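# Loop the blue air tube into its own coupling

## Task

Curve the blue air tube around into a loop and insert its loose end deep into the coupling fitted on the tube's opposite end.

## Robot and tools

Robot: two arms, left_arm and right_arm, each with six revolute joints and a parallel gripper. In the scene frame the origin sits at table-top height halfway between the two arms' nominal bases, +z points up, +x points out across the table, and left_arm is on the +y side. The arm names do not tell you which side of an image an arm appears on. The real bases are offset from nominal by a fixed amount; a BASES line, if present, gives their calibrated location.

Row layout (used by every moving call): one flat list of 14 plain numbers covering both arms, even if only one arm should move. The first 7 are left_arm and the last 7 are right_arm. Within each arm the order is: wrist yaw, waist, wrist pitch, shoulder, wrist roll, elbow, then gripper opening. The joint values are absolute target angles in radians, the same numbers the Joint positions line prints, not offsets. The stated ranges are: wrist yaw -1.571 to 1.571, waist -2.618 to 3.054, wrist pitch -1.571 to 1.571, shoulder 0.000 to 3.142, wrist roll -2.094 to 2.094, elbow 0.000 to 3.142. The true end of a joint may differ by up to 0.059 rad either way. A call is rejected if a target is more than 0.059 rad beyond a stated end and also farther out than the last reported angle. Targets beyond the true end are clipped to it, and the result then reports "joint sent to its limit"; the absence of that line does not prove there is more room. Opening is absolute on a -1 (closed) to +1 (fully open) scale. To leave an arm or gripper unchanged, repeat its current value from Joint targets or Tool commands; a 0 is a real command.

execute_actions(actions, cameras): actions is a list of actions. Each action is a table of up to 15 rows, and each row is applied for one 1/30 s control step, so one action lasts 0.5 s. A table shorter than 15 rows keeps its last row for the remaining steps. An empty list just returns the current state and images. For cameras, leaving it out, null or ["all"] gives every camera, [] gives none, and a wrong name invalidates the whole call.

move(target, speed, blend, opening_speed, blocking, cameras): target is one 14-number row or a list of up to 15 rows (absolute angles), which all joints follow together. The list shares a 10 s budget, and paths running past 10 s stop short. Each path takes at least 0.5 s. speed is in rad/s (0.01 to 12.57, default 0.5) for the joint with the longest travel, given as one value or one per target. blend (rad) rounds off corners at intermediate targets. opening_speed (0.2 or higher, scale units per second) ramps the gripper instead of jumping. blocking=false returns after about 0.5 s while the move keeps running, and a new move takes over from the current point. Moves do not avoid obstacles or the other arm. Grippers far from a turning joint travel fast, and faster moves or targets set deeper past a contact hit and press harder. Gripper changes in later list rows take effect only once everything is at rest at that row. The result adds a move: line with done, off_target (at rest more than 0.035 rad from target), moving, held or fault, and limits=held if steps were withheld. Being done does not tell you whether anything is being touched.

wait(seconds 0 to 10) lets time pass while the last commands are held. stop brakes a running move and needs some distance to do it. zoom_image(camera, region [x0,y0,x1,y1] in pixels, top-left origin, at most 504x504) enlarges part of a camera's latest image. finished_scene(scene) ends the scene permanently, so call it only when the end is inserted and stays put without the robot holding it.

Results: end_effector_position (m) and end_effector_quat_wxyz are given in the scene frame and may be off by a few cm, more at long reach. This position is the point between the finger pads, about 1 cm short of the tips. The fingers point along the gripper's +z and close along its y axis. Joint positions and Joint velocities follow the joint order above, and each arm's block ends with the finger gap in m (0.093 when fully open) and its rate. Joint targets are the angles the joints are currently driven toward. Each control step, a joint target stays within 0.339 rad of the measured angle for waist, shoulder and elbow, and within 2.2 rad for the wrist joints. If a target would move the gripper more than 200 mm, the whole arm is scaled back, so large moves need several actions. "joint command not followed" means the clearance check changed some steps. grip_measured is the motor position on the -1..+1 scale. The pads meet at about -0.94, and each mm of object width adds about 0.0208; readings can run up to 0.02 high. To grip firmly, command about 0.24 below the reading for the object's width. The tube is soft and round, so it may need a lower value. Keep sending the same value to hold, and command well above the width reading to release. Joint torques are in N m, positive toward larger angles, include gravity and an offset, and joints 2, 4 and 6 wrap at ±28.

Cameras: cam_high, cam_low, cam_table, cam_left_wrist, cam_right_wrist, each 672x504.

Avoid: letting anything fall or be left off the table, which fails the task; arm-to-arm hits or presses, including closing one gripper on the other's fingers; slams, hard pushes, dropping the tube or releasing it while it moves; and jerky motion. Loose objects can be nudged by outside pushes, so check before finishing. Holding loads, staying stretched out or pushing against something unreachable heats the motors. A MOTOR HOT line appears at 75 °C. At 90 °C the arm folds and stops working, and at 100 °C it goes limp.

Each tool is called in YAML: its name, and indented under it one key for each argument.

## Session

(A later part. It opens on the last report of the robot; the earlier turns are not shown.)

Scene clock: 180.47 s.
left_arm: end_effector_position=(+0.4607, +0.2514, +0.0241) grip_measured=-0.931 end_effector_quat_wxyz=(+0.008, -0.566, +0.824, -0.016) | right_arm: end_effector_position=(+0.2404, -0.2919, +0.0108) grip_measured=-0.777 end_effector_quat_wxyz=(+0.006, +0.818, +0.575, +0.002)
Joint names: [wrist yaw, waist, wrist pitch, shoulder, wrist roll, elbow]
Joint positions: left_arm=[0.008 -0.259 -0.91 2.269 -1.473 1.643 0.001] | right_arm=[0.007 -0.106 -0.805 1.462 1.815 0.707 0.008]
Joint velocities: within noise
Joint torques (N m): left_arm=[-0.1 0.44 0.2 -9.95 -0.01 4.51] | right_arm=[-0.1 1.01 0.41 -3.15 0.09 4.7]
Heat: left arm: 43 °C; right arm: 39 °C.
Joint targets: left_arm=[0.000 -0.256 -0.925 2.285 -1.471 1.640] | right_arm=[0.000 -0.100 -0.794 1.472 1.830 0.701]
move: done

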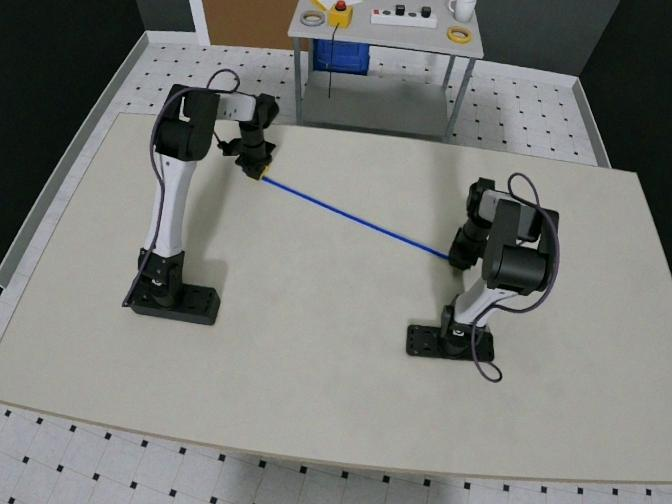

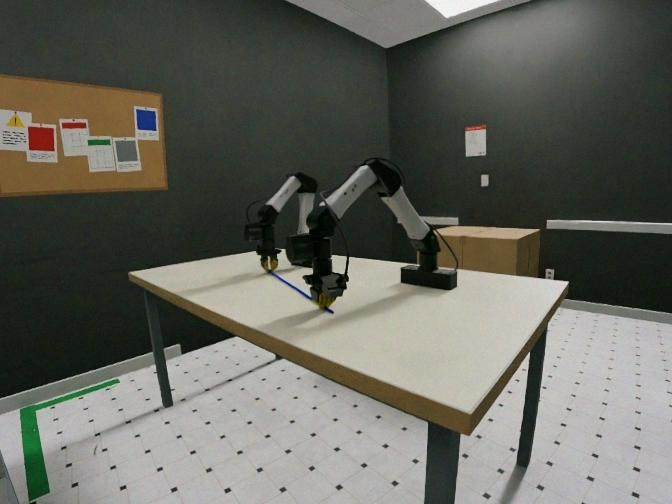

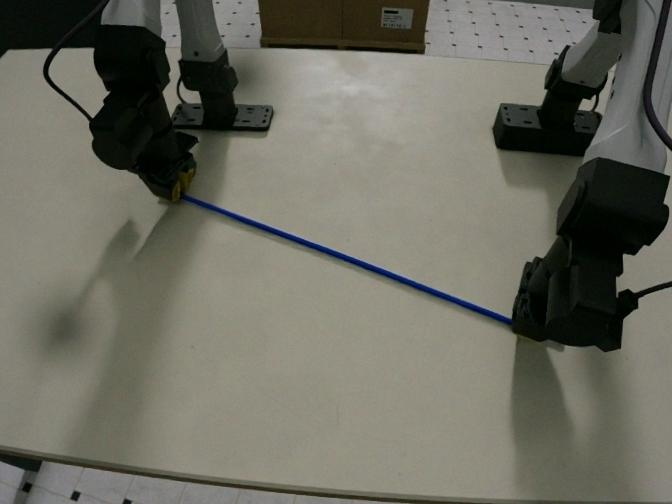

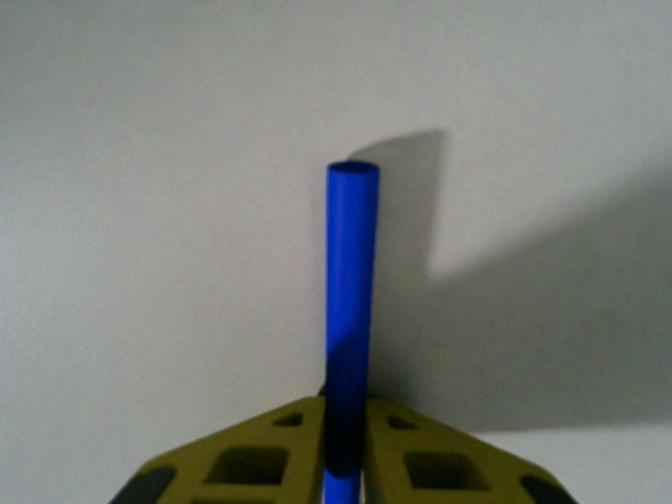

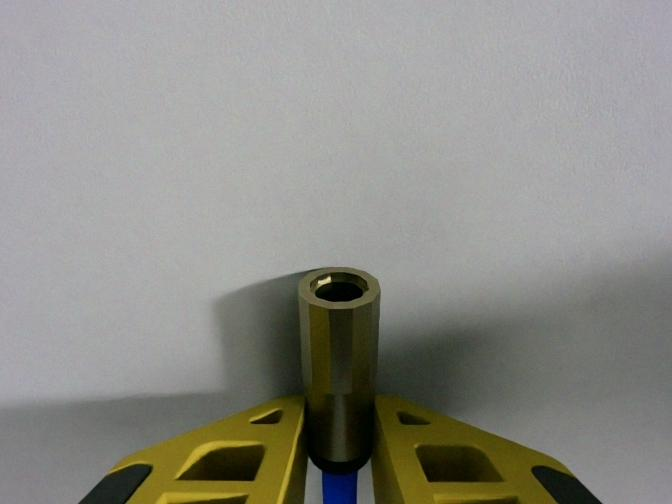

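move:
  target: [0, -0.290, -1.209, 2.1885, -1.154, 1.827, -0.98, 0, -0.027, -1.1685, 1.386, 1.55, 0.984, -0.96]
  speed: 0.4
  cameras: ["cam_high", "cam_left_wrist", "cam_right_wrist"]

Scene clock: 231.27 s.
left_arm: end_effector_position=(+0.4449, +0.2477, +0.0806) grip_measured=-0.949 end_effector_quat_wxyz=(-0.018, -0.421, +0.907, +0.015) | right_arm: end_effector_position=(+0.2408, -0.2768, +0.0788) grip_measured=-0.789 end_effector_quat_wxyz=(-0.015, +0.714, +0.700, -0.020)
Joint names: [wrist yaw, waist, wrist pitch, shoulder, wrist roll, elbow]
Joint positions: left_arm=[0.002 -0.28 -1.198 2.228 -1.161 1.807 0] | right_arm=[0.007 -0.035 -1.161 1.413 1.56 0.954 0.007]
Joint velocities: within noise
Joint torques (N m): left_arm=[-0.03 -0.57 0.11 -14.95 0.02 6.64] | right_arm=[-0.1 1.18 0.13 -6.09 -0.14 8.02]
Heat: left arm: 44 °C; right arm: 36 °C.
Joint targets: left_arm=[0.000 -0.290 -1.209 2.188 -1.154 1.827] | right_arm=[0.000 -0.027 -1.169 1.386 1.550 0.984]
move: off_target (left_arm); left_arm: the shoulder is farthest, 0.039 rad from its target
Images, in order (width x height): cam_high 672x504, cam_left_wrist 672x504, cam_right_wrist 672x504.

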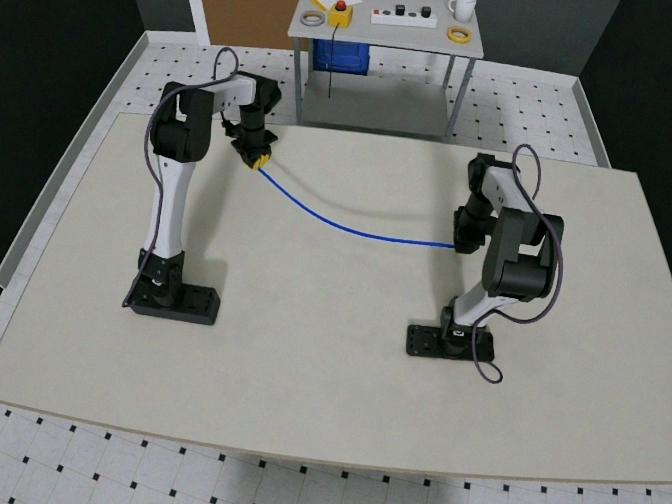

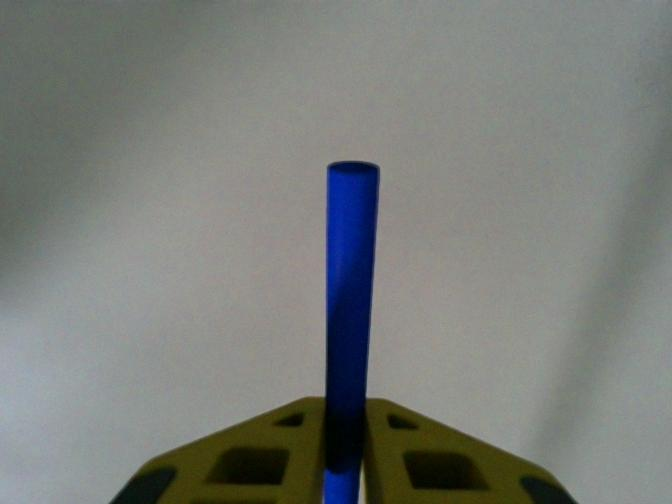

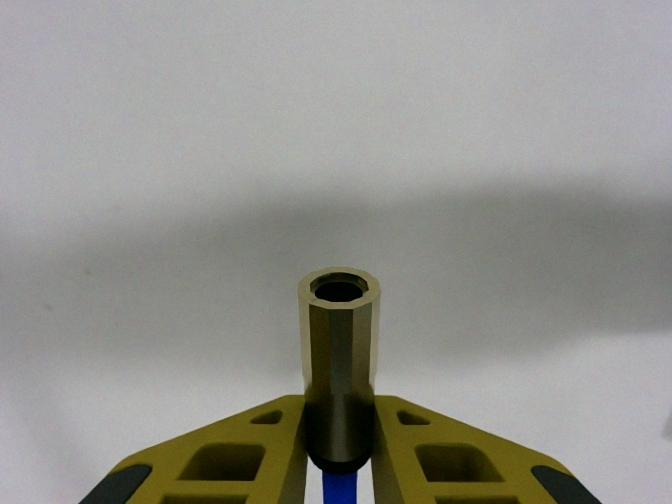

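move:
  target: [0, -0.449, -0.406, 1.665, -0.314, 1.024, -0.98, 0, 0.349, -0.556, 1.365, 0.588, 0.874, -0.96]
  speed: 0.5

Scene clock: 236.23 s.
left_arm: end_effector_position=(+0.4001, +0.1950, +0.1016) grip_measured=-0.950 end_effector_quat_wxyz=(+0.219, +0.060, +0.969, -0.091) | right_arm: end_effector_position=(+0.3350, -0.1592, +0.0882) grip_measured=-0.789 end_effector_quat_wxyz=(+0.206, +0.126, +0.965, +0.102)
Joint names: [wrist yaw, waist, wrist pitch, shoulder, wrist roll, elbow]
Joint positions: left_arm=[0.002 -0.441 -0.425 1.698 -0.328 1.032 0] | right_arm=[0.007 0.343 -0.586 1.401 0.605 0.879 0.007]
Joint velocities: within noise
Joint torques (N m): left_arm=[0.03 -0.49 1.36 -10.69 0.12 4.7] | right_arm=[-0.12 0.99 1.54 -7.54 -0.21 6.02]
Heat: left arm: 45 °C; right arm: 36 °C.
Joint targets: left_arm=[0.000 -0.449 -0.406 1.665 -0.314 1.024] | right_arm=[0.000 0.349 -0.556 1.365 0.588 0.874]
move: off_target (right_arm); right_arm: the shoulder is farthest, 0.036 rad from its target

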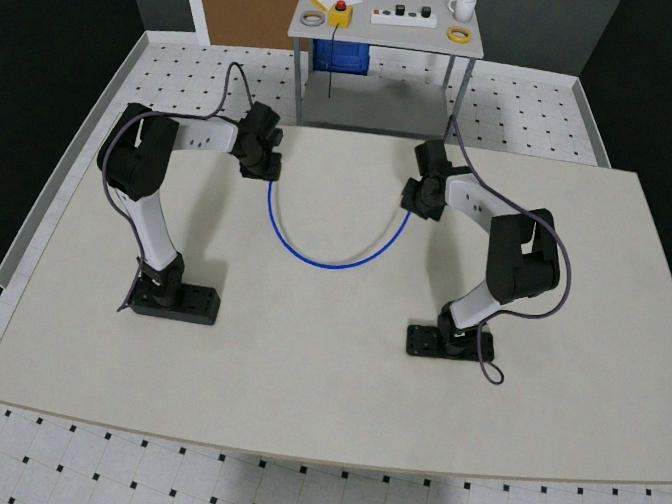

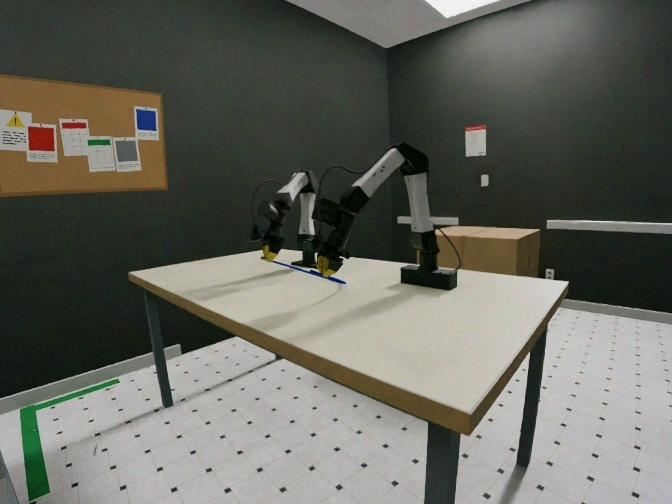

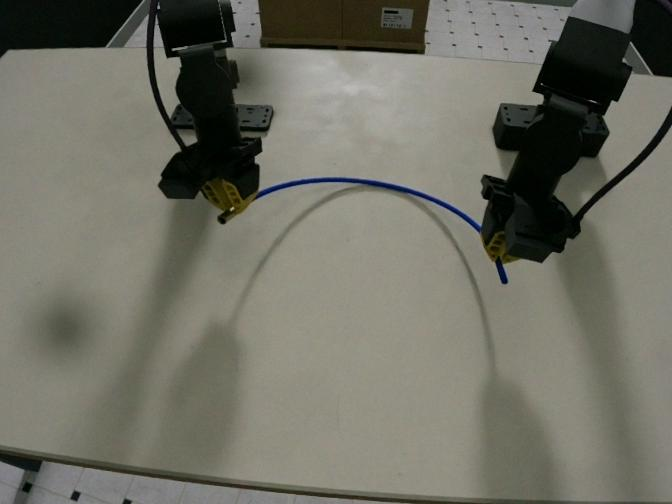

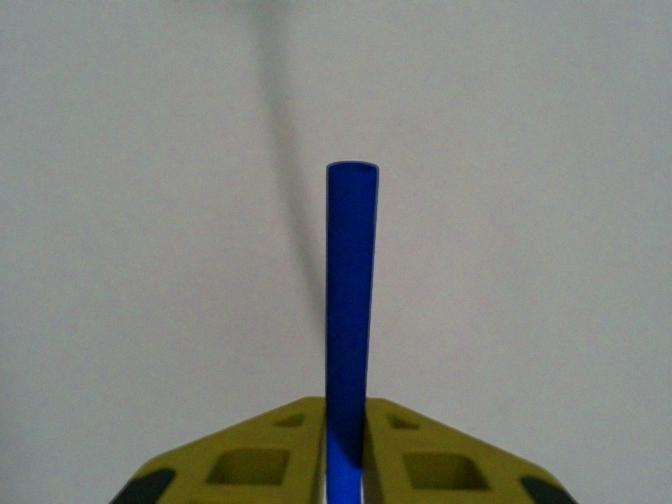

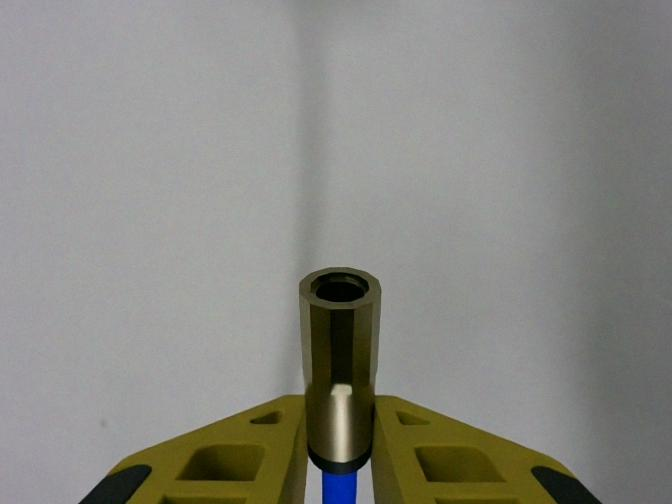

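move:
  target: [0.1225, -0.55, -0.0645, 1.638, 0.30, 0.881, -0.98, -0.127, 0.544, -0.201, 1.565, -0.116, 0.954, -0.96]
  speed: 0.5

Scene clock: 243.87 s.
left_arm: end_effector_position=(+0.3903, +0.1320, +0.1069) grip_measured=-0.950 end_effector_quat_wxyz=(+0.332, +0.397, +0.850, -0.100) | right_arm: end_effector_position=(+0.3632, -0.0455, +0.0951) grip_measured=-0.790 end_effector_quat_wxyz=(+0.319, -0.312, +0.886, +0.126)
Joint names: [wrist yaw, waist, wrist pitch, shoulder, wrist roll, elbow]
Joint positions: left_arm=[0.114 -0.542 -0.089 1.671 0.28 0.889 0] | right_arm=[-0.11 0.538 -0.238 1.555 -0.095 0.915 0.007]
Joint velocities: within noise
Joint torques (N m): left_arm=[0.24 -0.39 1.73 -10.43 0.17 4.68] | right_arm=[-0.31 1.01 1.96 -5.33 -0.29 9.59]
Heat: left arm: 44 °C; right arm: 37 °C.
Joint targets: left_arm=[0.123 -0.550 -0.064 1.638 0.300 0.881] | right_arm=[-0.127 0.544 -0.201 1.565 -0.116 0.954]
move: off_target (right_arm); right_arm: the elbow is farthest, 0.039 rad from its target

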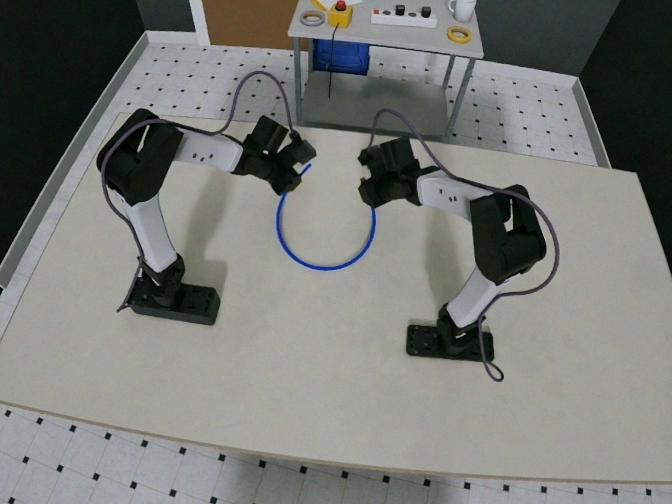

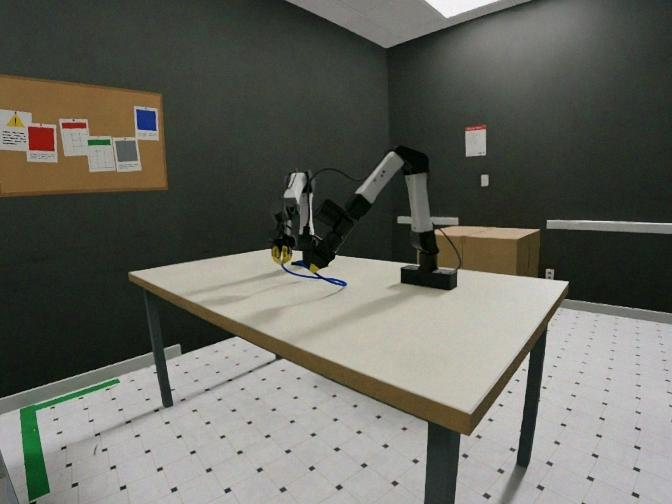

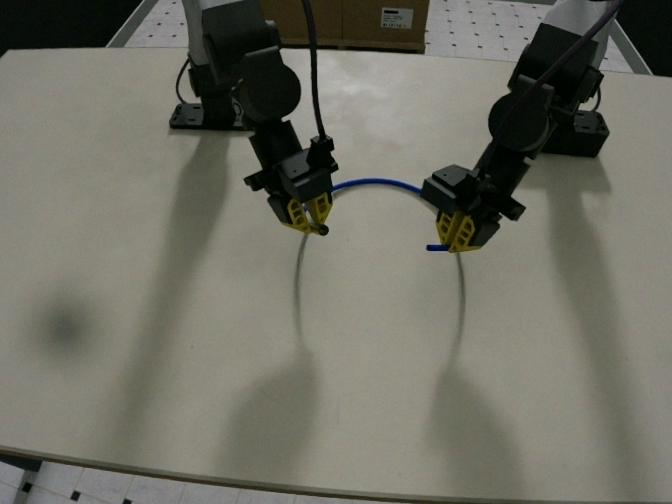

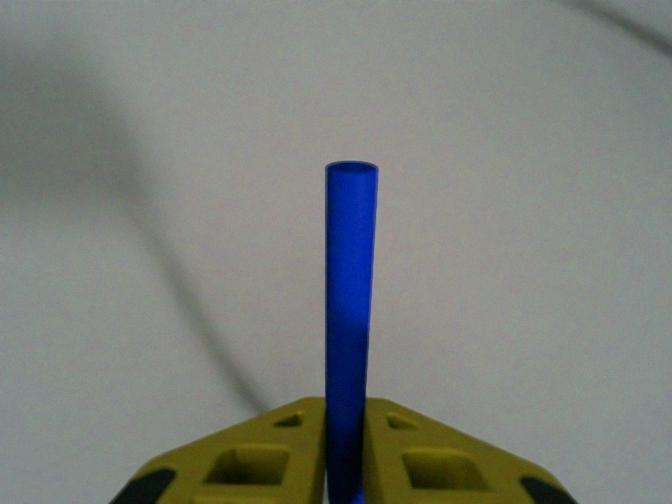

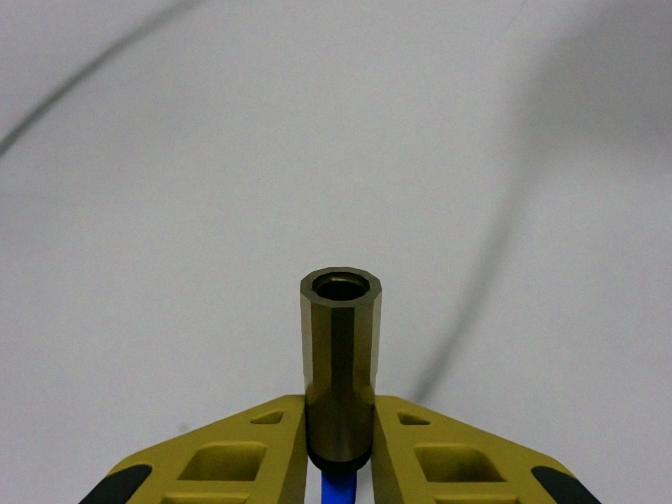

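move:
  target: [0.541, -0.3895, 0.061, 1.735, 1.175, 0.871, -0.98, -0.5245, 0.4127, -0.073, 1.72, -1.155, 1.016, -0.96]
  speed: 0.5

Scene clock: 252.80 s.
left_arm: end_effector_position=(+0.3965, +0.1221, +0.1215) grip_measured=-0.951 end_effector_quat_wxyz=(+0.428, +0.698, +0.567, -0.096) | right_arm: end_effector_position=(+0.3844, -0.0179, +0.0960) grip_measured=-0.790 end_effector_quat_wxyz=(-0.410, +0.696, -0.580, -0.100)
Joint names: [wrist yaw, waist, wrist pitch, shoulder, wrist roll, elbow]
Joint positions: left_arm=[0.533 -0.398 0.041 1.719 1.147 0.881 0] | right_arm=[-0.51 0.42 -0.104 1.706 -1.125 0.981 0.007]
Joint velocities: within noise
Joint torques (N m): left_arm=[0.45 0.88 1.67 -6.15 0.25 4.44] | right_arm=[-0.49 -0.23 1.87 -6.13 -0.33 9.07]
Heat: left arm: 43 °C; right arm: 38 °C.
Joint targets: left_arm=[0.541 -0.390 0.061 1.735 1.175 0.871] | right_arm=[-0.525 0.413 -0.073 1.720 -1.155 1.016]
move: done

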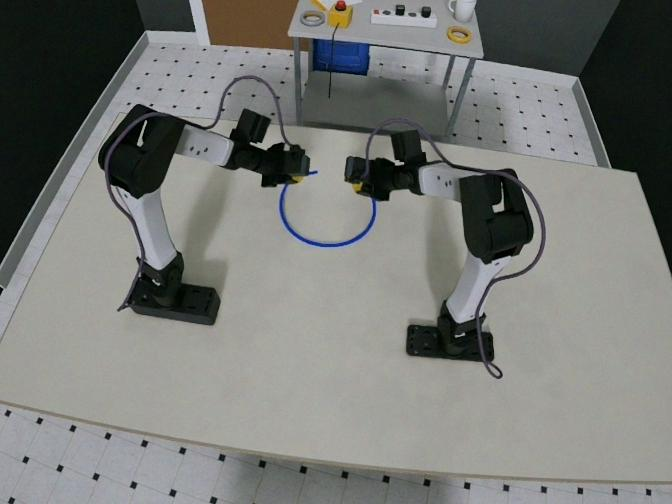

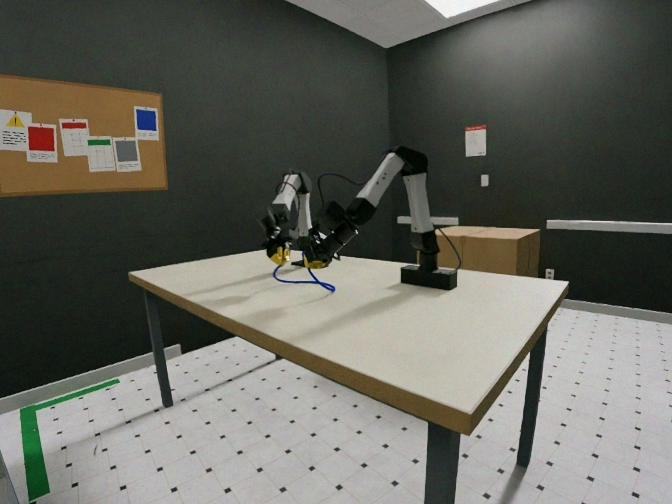

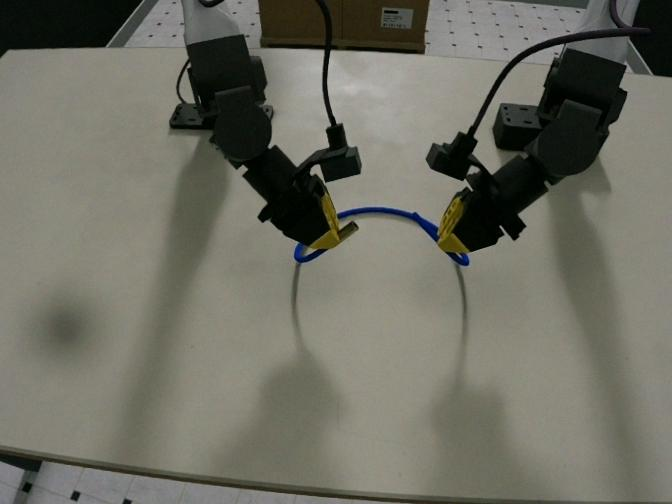

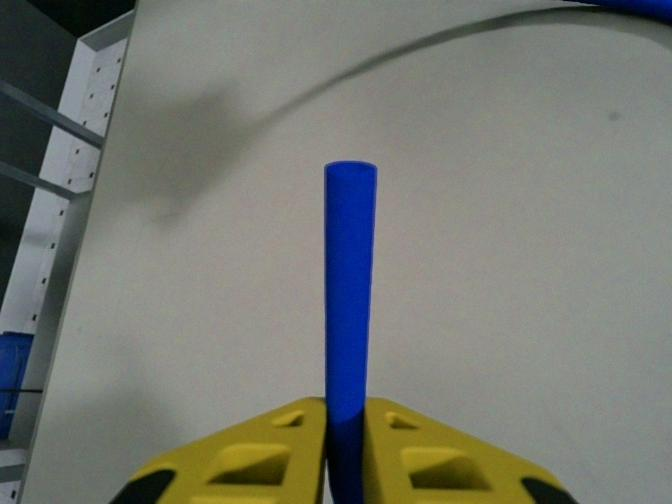

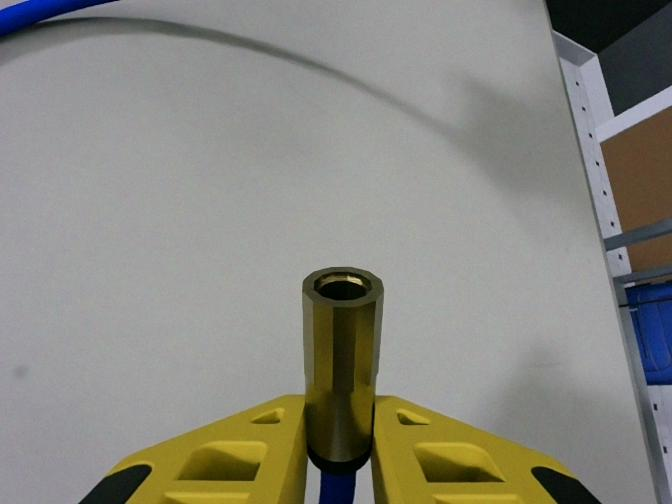

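zoom_image:
  camera: "cam_table"
  region: [280, 130, 490, 290]

zoom_image:
  camera: "cam_high"
  region: [250, 110, 420, 260]

zoom_image:
  camera: "cam_low"
  region: [240, 210, 360, 310]

Scaled by 2.400.

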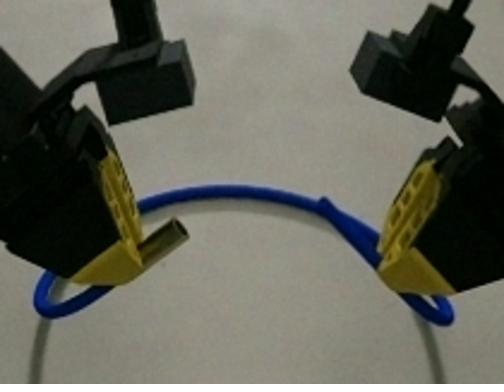

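Scaled by 2.965.

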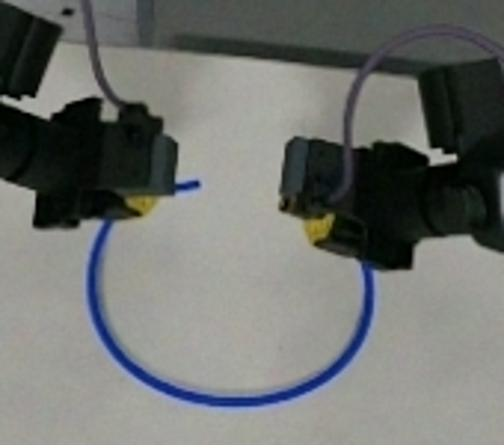

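Scaled by 4.200.

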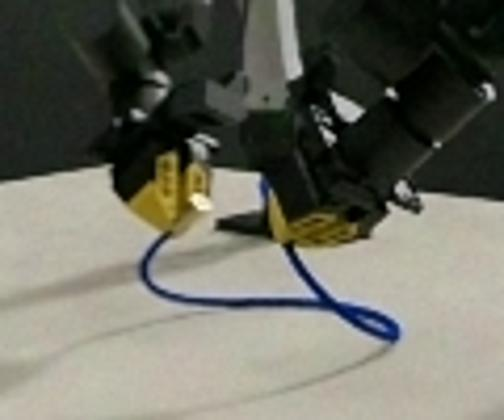

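move:
  target: [-0.579, -0.82, 1.389, 2.135, 1.571, 0.756, -0.98, 0, 0.42, -1.47, 2.05, -0.685, 1.97, -0.96]
  speed: 0.6

Scene clock: 347.37 s.
left_arm: end_effector_position=(+0.4389, +0.0728, +0.1426) grip_measured=-0.952 end_effector_quat_wxyz=(+0.538, +0.581, +0.439, +0.425) | right_arm: end_effector_position=(+0.3879, -0.1014, +0.1444) grip_measured=-0.790 end_effector_quat_wxyz=(+0.020, -0.524, +0.851, +0.012)
Joint names: [wrist yaw, waist, wrist pitch, shoulder, wrist roll, elbow]
Joint positions: left_arm=[-0.571 -0.818 1.282 2.118 1.553 0.765 0] | right_arm=[-0.028 0.42 -1.437 2.037 -0.679 1.939 0.007]
Joint velocities: within noise
Joint torques (N m): left_arm=[-0.07 0.05 2.92 -7.6 0.07 2.89] | right_arm=[0.19 0.44 0.1 -8.39 -0.15 8.28]
Heat: left arm: 38 °C; right arm: 44 °C.
Joint targets: left_arm=[-0.579 -0.820 1.389 2.135 1.571 0.756] | right_arm=[0.000 0.420 -1.470 2.050 -0.685 1.970]
move: off_target (left_arm); left_arm: the wrist pitch is farthest, 0.107 rad from its target

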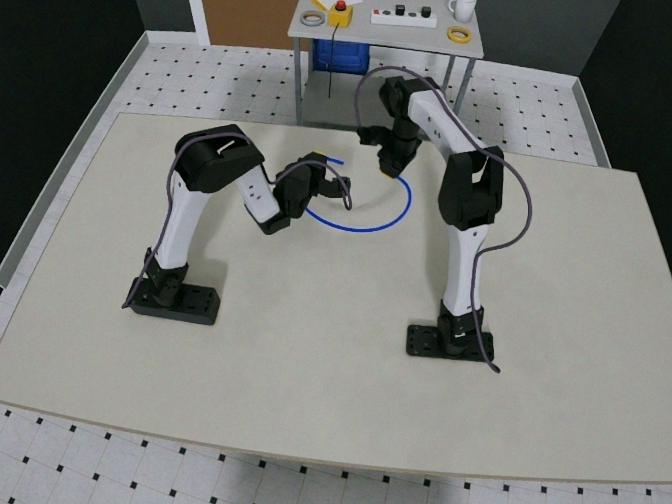

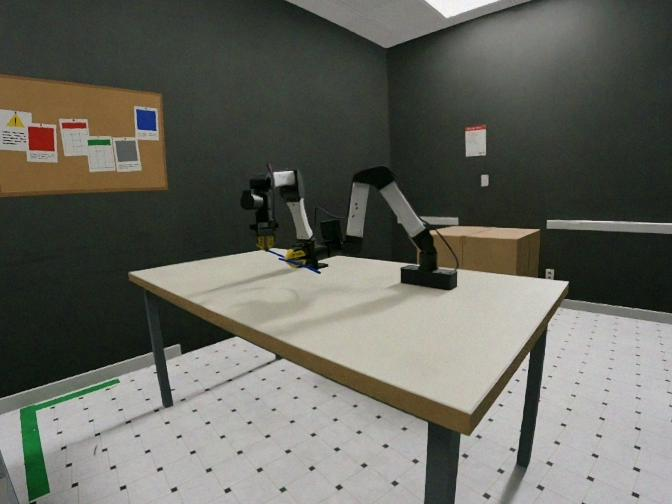

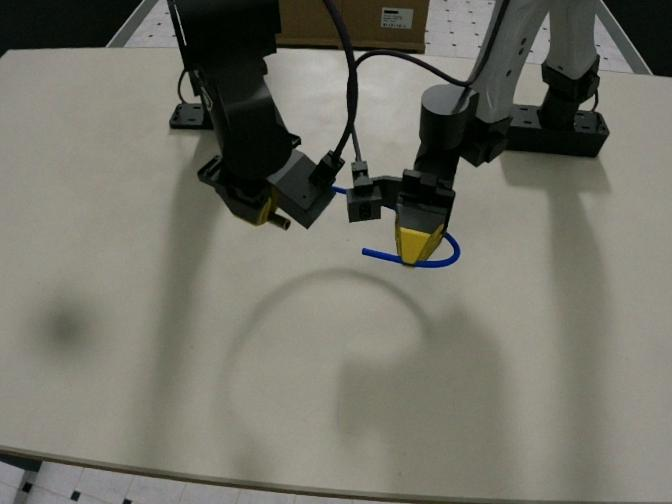

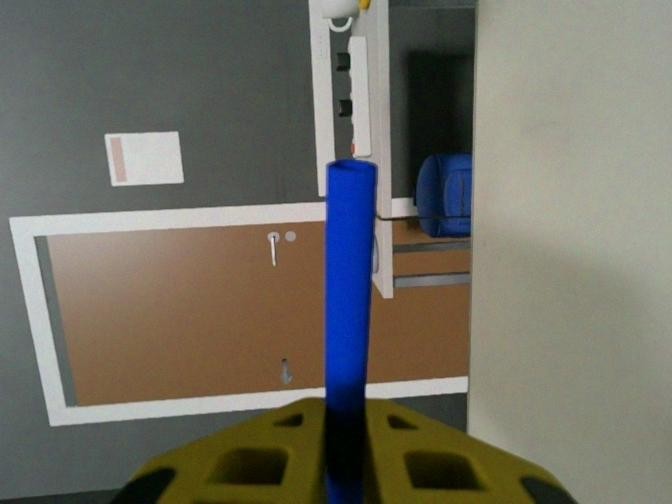

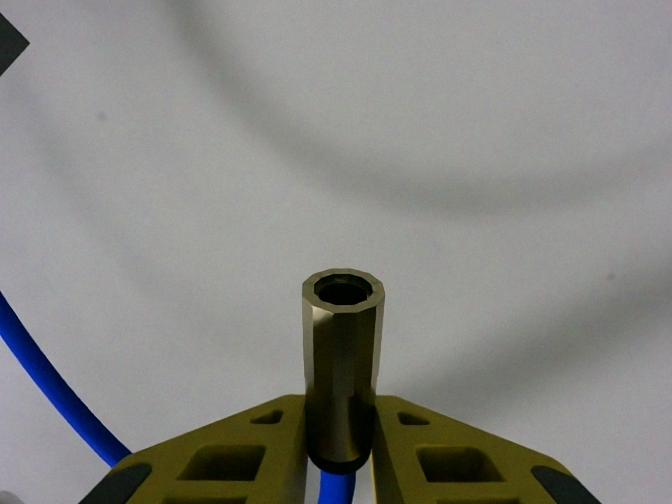

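zoom_image:
  camera: "cam_table"
  region: [230, 170, 480, 290]

zoom_image:
  camera: "cam_high"
  region: [270, 110, 430, 240]

zoom_image:
  camera: "cam_low"
  region: [230, 210, 350, 300]

Scaled by 2.016.

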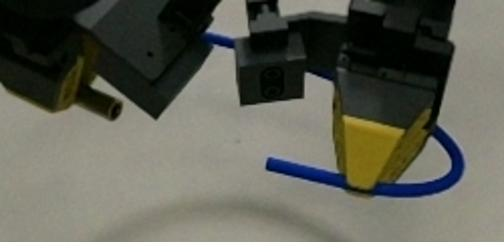

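Scaled by 3.150.

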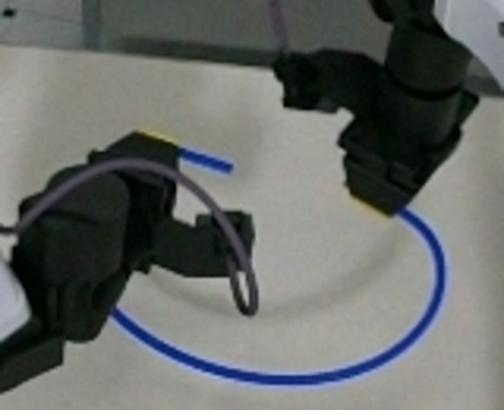

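Scaled by 4.200.

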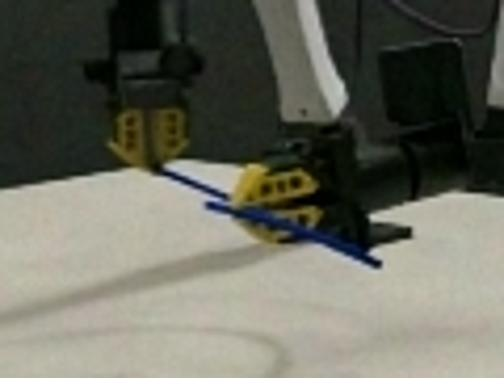

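move:
  target: [-0.54, -0.874, 1.46, 2.135, 1.571, 0.756, -0.98, 0, 0.4925, -1.47, 2.06, -0.73, 1.97, -0.96]
  speed: 0.4

zoom_image:
  camera: "cam_table"
  region: [230, 170, 480, 290]

zoom_image:
  camera: "cam_high"
  region: [270, 110, 430, 240]

Scene clock: 365.63 s.
left_arm: end_effector_position=(+0.4217, +0.0485, +0.1527) grip_measured=-0.952 end_effector_quat_wxyz=(+0.570, +0.581, +0.416, +0.406) | right_arm: end_effector_position=(+0.3750, -0.0762, +0.1400) grip_measured=-0.790 end_effector_quat_wxyz=(+0.013, -0.565, +0.825, +0.010)
Joint names: [wrist yaw, waist, wrist pitch, shoulder, wrist roll, elbow]
Joint positions: left_arm=[-0.552 -0.871 1.329 2.118 1.555 0.765 0] | right_arm=[-0.023 0.493 -1.439 2.048 -0.703 1.939 0.007]
Joint velocities: within noise
Joint torques (N m): left_arm=[0.17 0.01 3.15 -7.6 0.07 2.88] | right_arm=[0.15 0.4 0.07 -8.57 -0.34 8.27]
Heat: left arm: 44 °C; right arm: 45 °C.
Joint targets: left_arm=[-0.540 -0.874 1.460 2.135 1.571 0.756] | right_arm=[0.000 0.492 -1.470 2.060 -0.730 1.970]
move: off_target (left_arm); left_arm: the wrist pitch is farthest, 0.131 rad from its target

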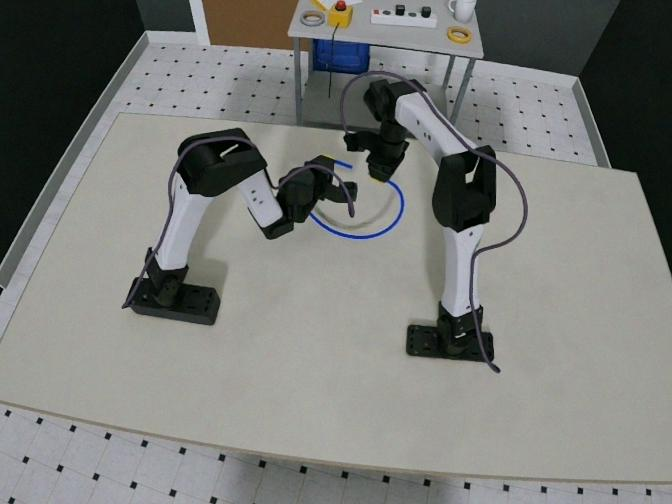

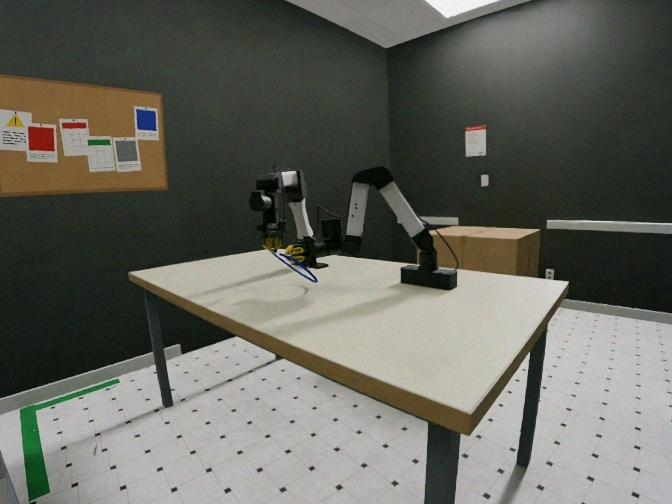

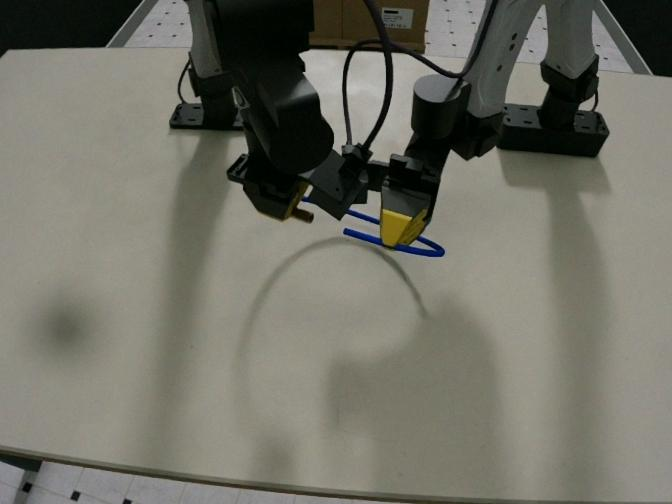

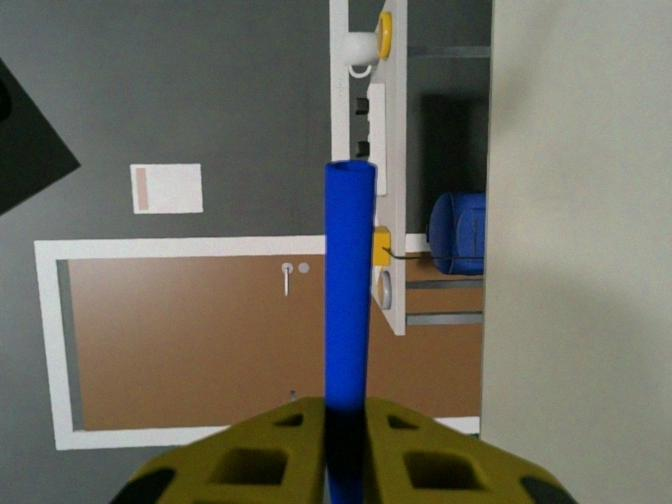

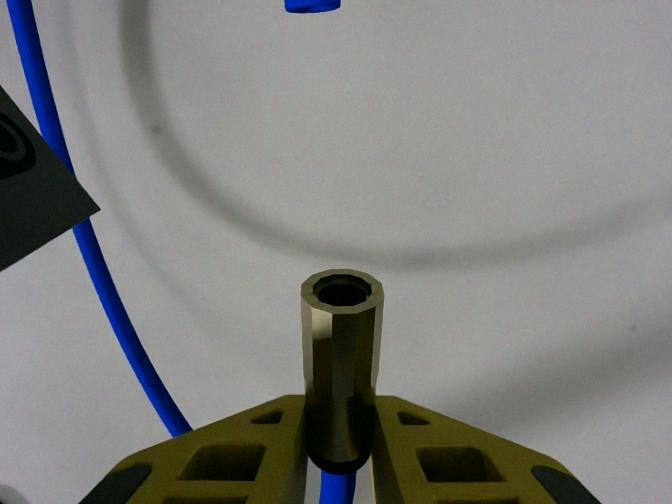

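Scaled by 2.016.

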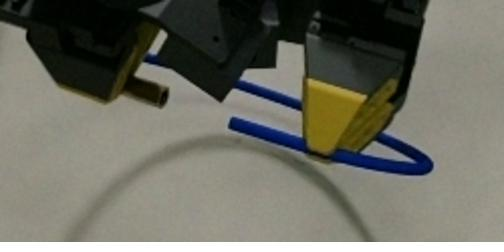

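Scaled by 3.150.

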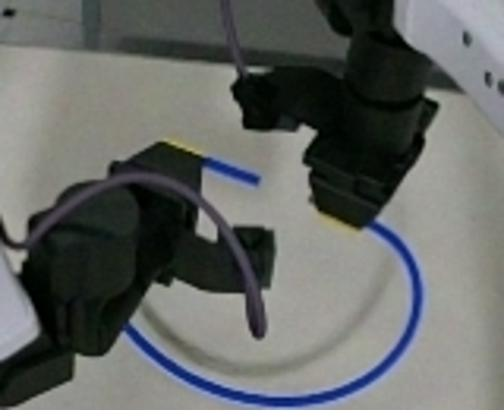

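move:
  target: [-0.54, -0.922, 1.43, 2.16, 1.571, 0.812, -0.98, 0, 0.4925, -1.47, 2.06, -0.73, 1.97, -0.96]
  speed: 0.15

zoom_image:
  camera: "cam_table"
  region: [230, 170, 480, 290]

zoom_image:
  camera: "cam_low"
  region: [230, 210, 350, 300]

Scene clock: 377.17 s.
left_arm: end_effector_position=(+0.4105, +0.0253, +0.1524) grip_measured=-0.952 end_effector_quat_wxyz=(+0.583, +0.588, +0.401, +0.392) | right_arm: end_effector_position=(+0.3750, -0.0762, +0.1400) grip_measured=-0.790 end_effector_quat_wxyz=(+0.013, -0.566, +0.824, +0.010)
Joint names: [wrist yaw, waist, wrist pitch, shoulder, wrist roll, elbow]
Joint positions: left_arm=[-0.548 -0.918 1.329 2.141 1.555 0.795 0] | right_arm=[-0.023 0.493 -1.439 2.048 -0.706 1.939 0.007]
Joint velocities: within noise
Joint torques (N m): left_arm=[0.13 -0.1 2.87 -7.57 0.07 5.04] | right_arm=[0.15 0.39 0.08 -8.57 -0.31 8.25]
Heat: left arm: 48 °C; right arm: 45 °C.
Joint targets: left_arm=[-0.540 -0.922 1.430 2.160 1.571 0.812] | right_arm=[0.000 0.492 -1.470 2.060 -0.730 1.970]
move: off_target (left_arm); left_arm: the wrist pitch is farthest, 0.101 rad from its target

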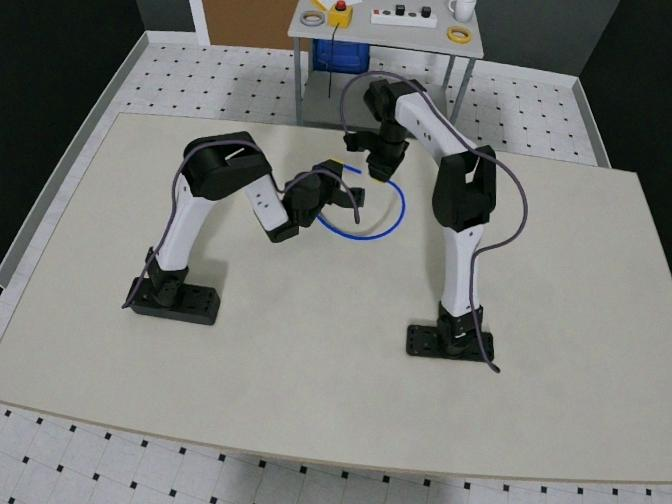

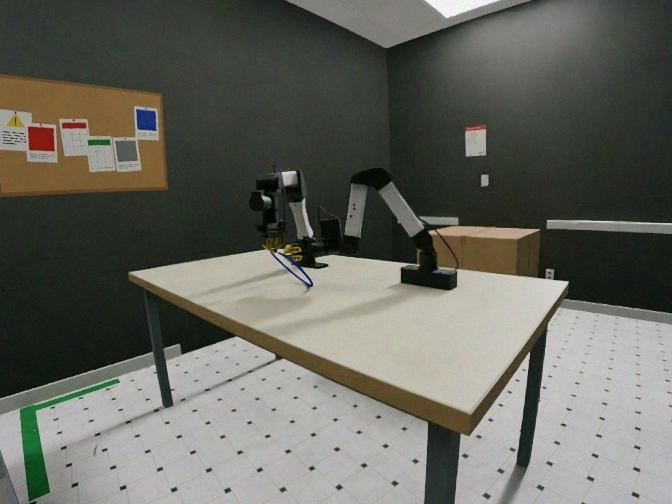

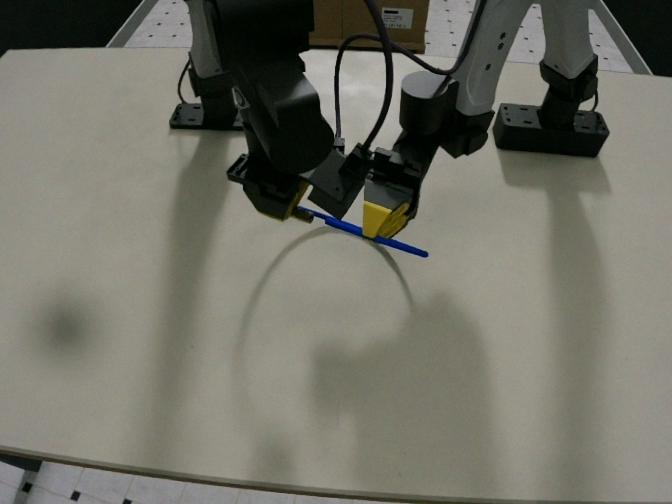

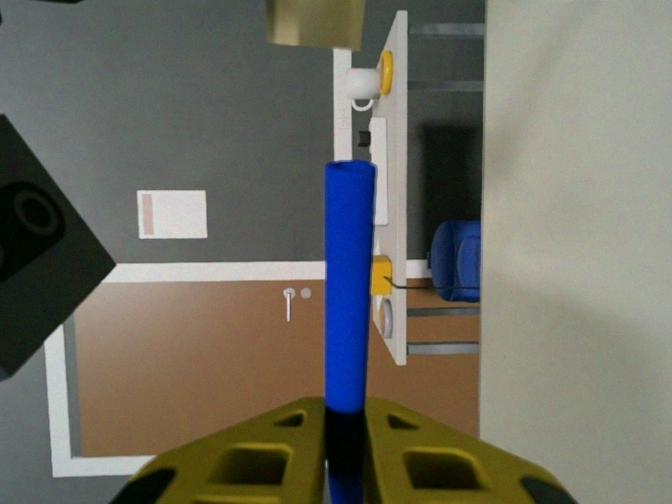

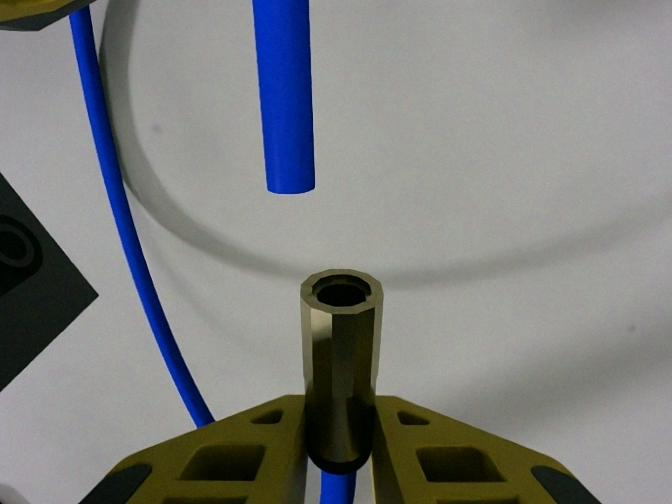

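Scaled by 2.016.

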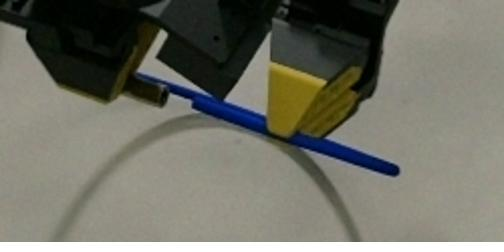

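Scaled by 4.200.

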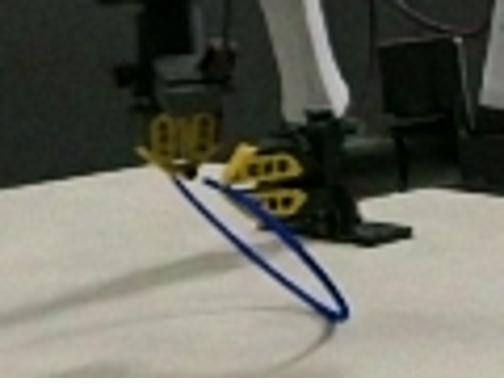

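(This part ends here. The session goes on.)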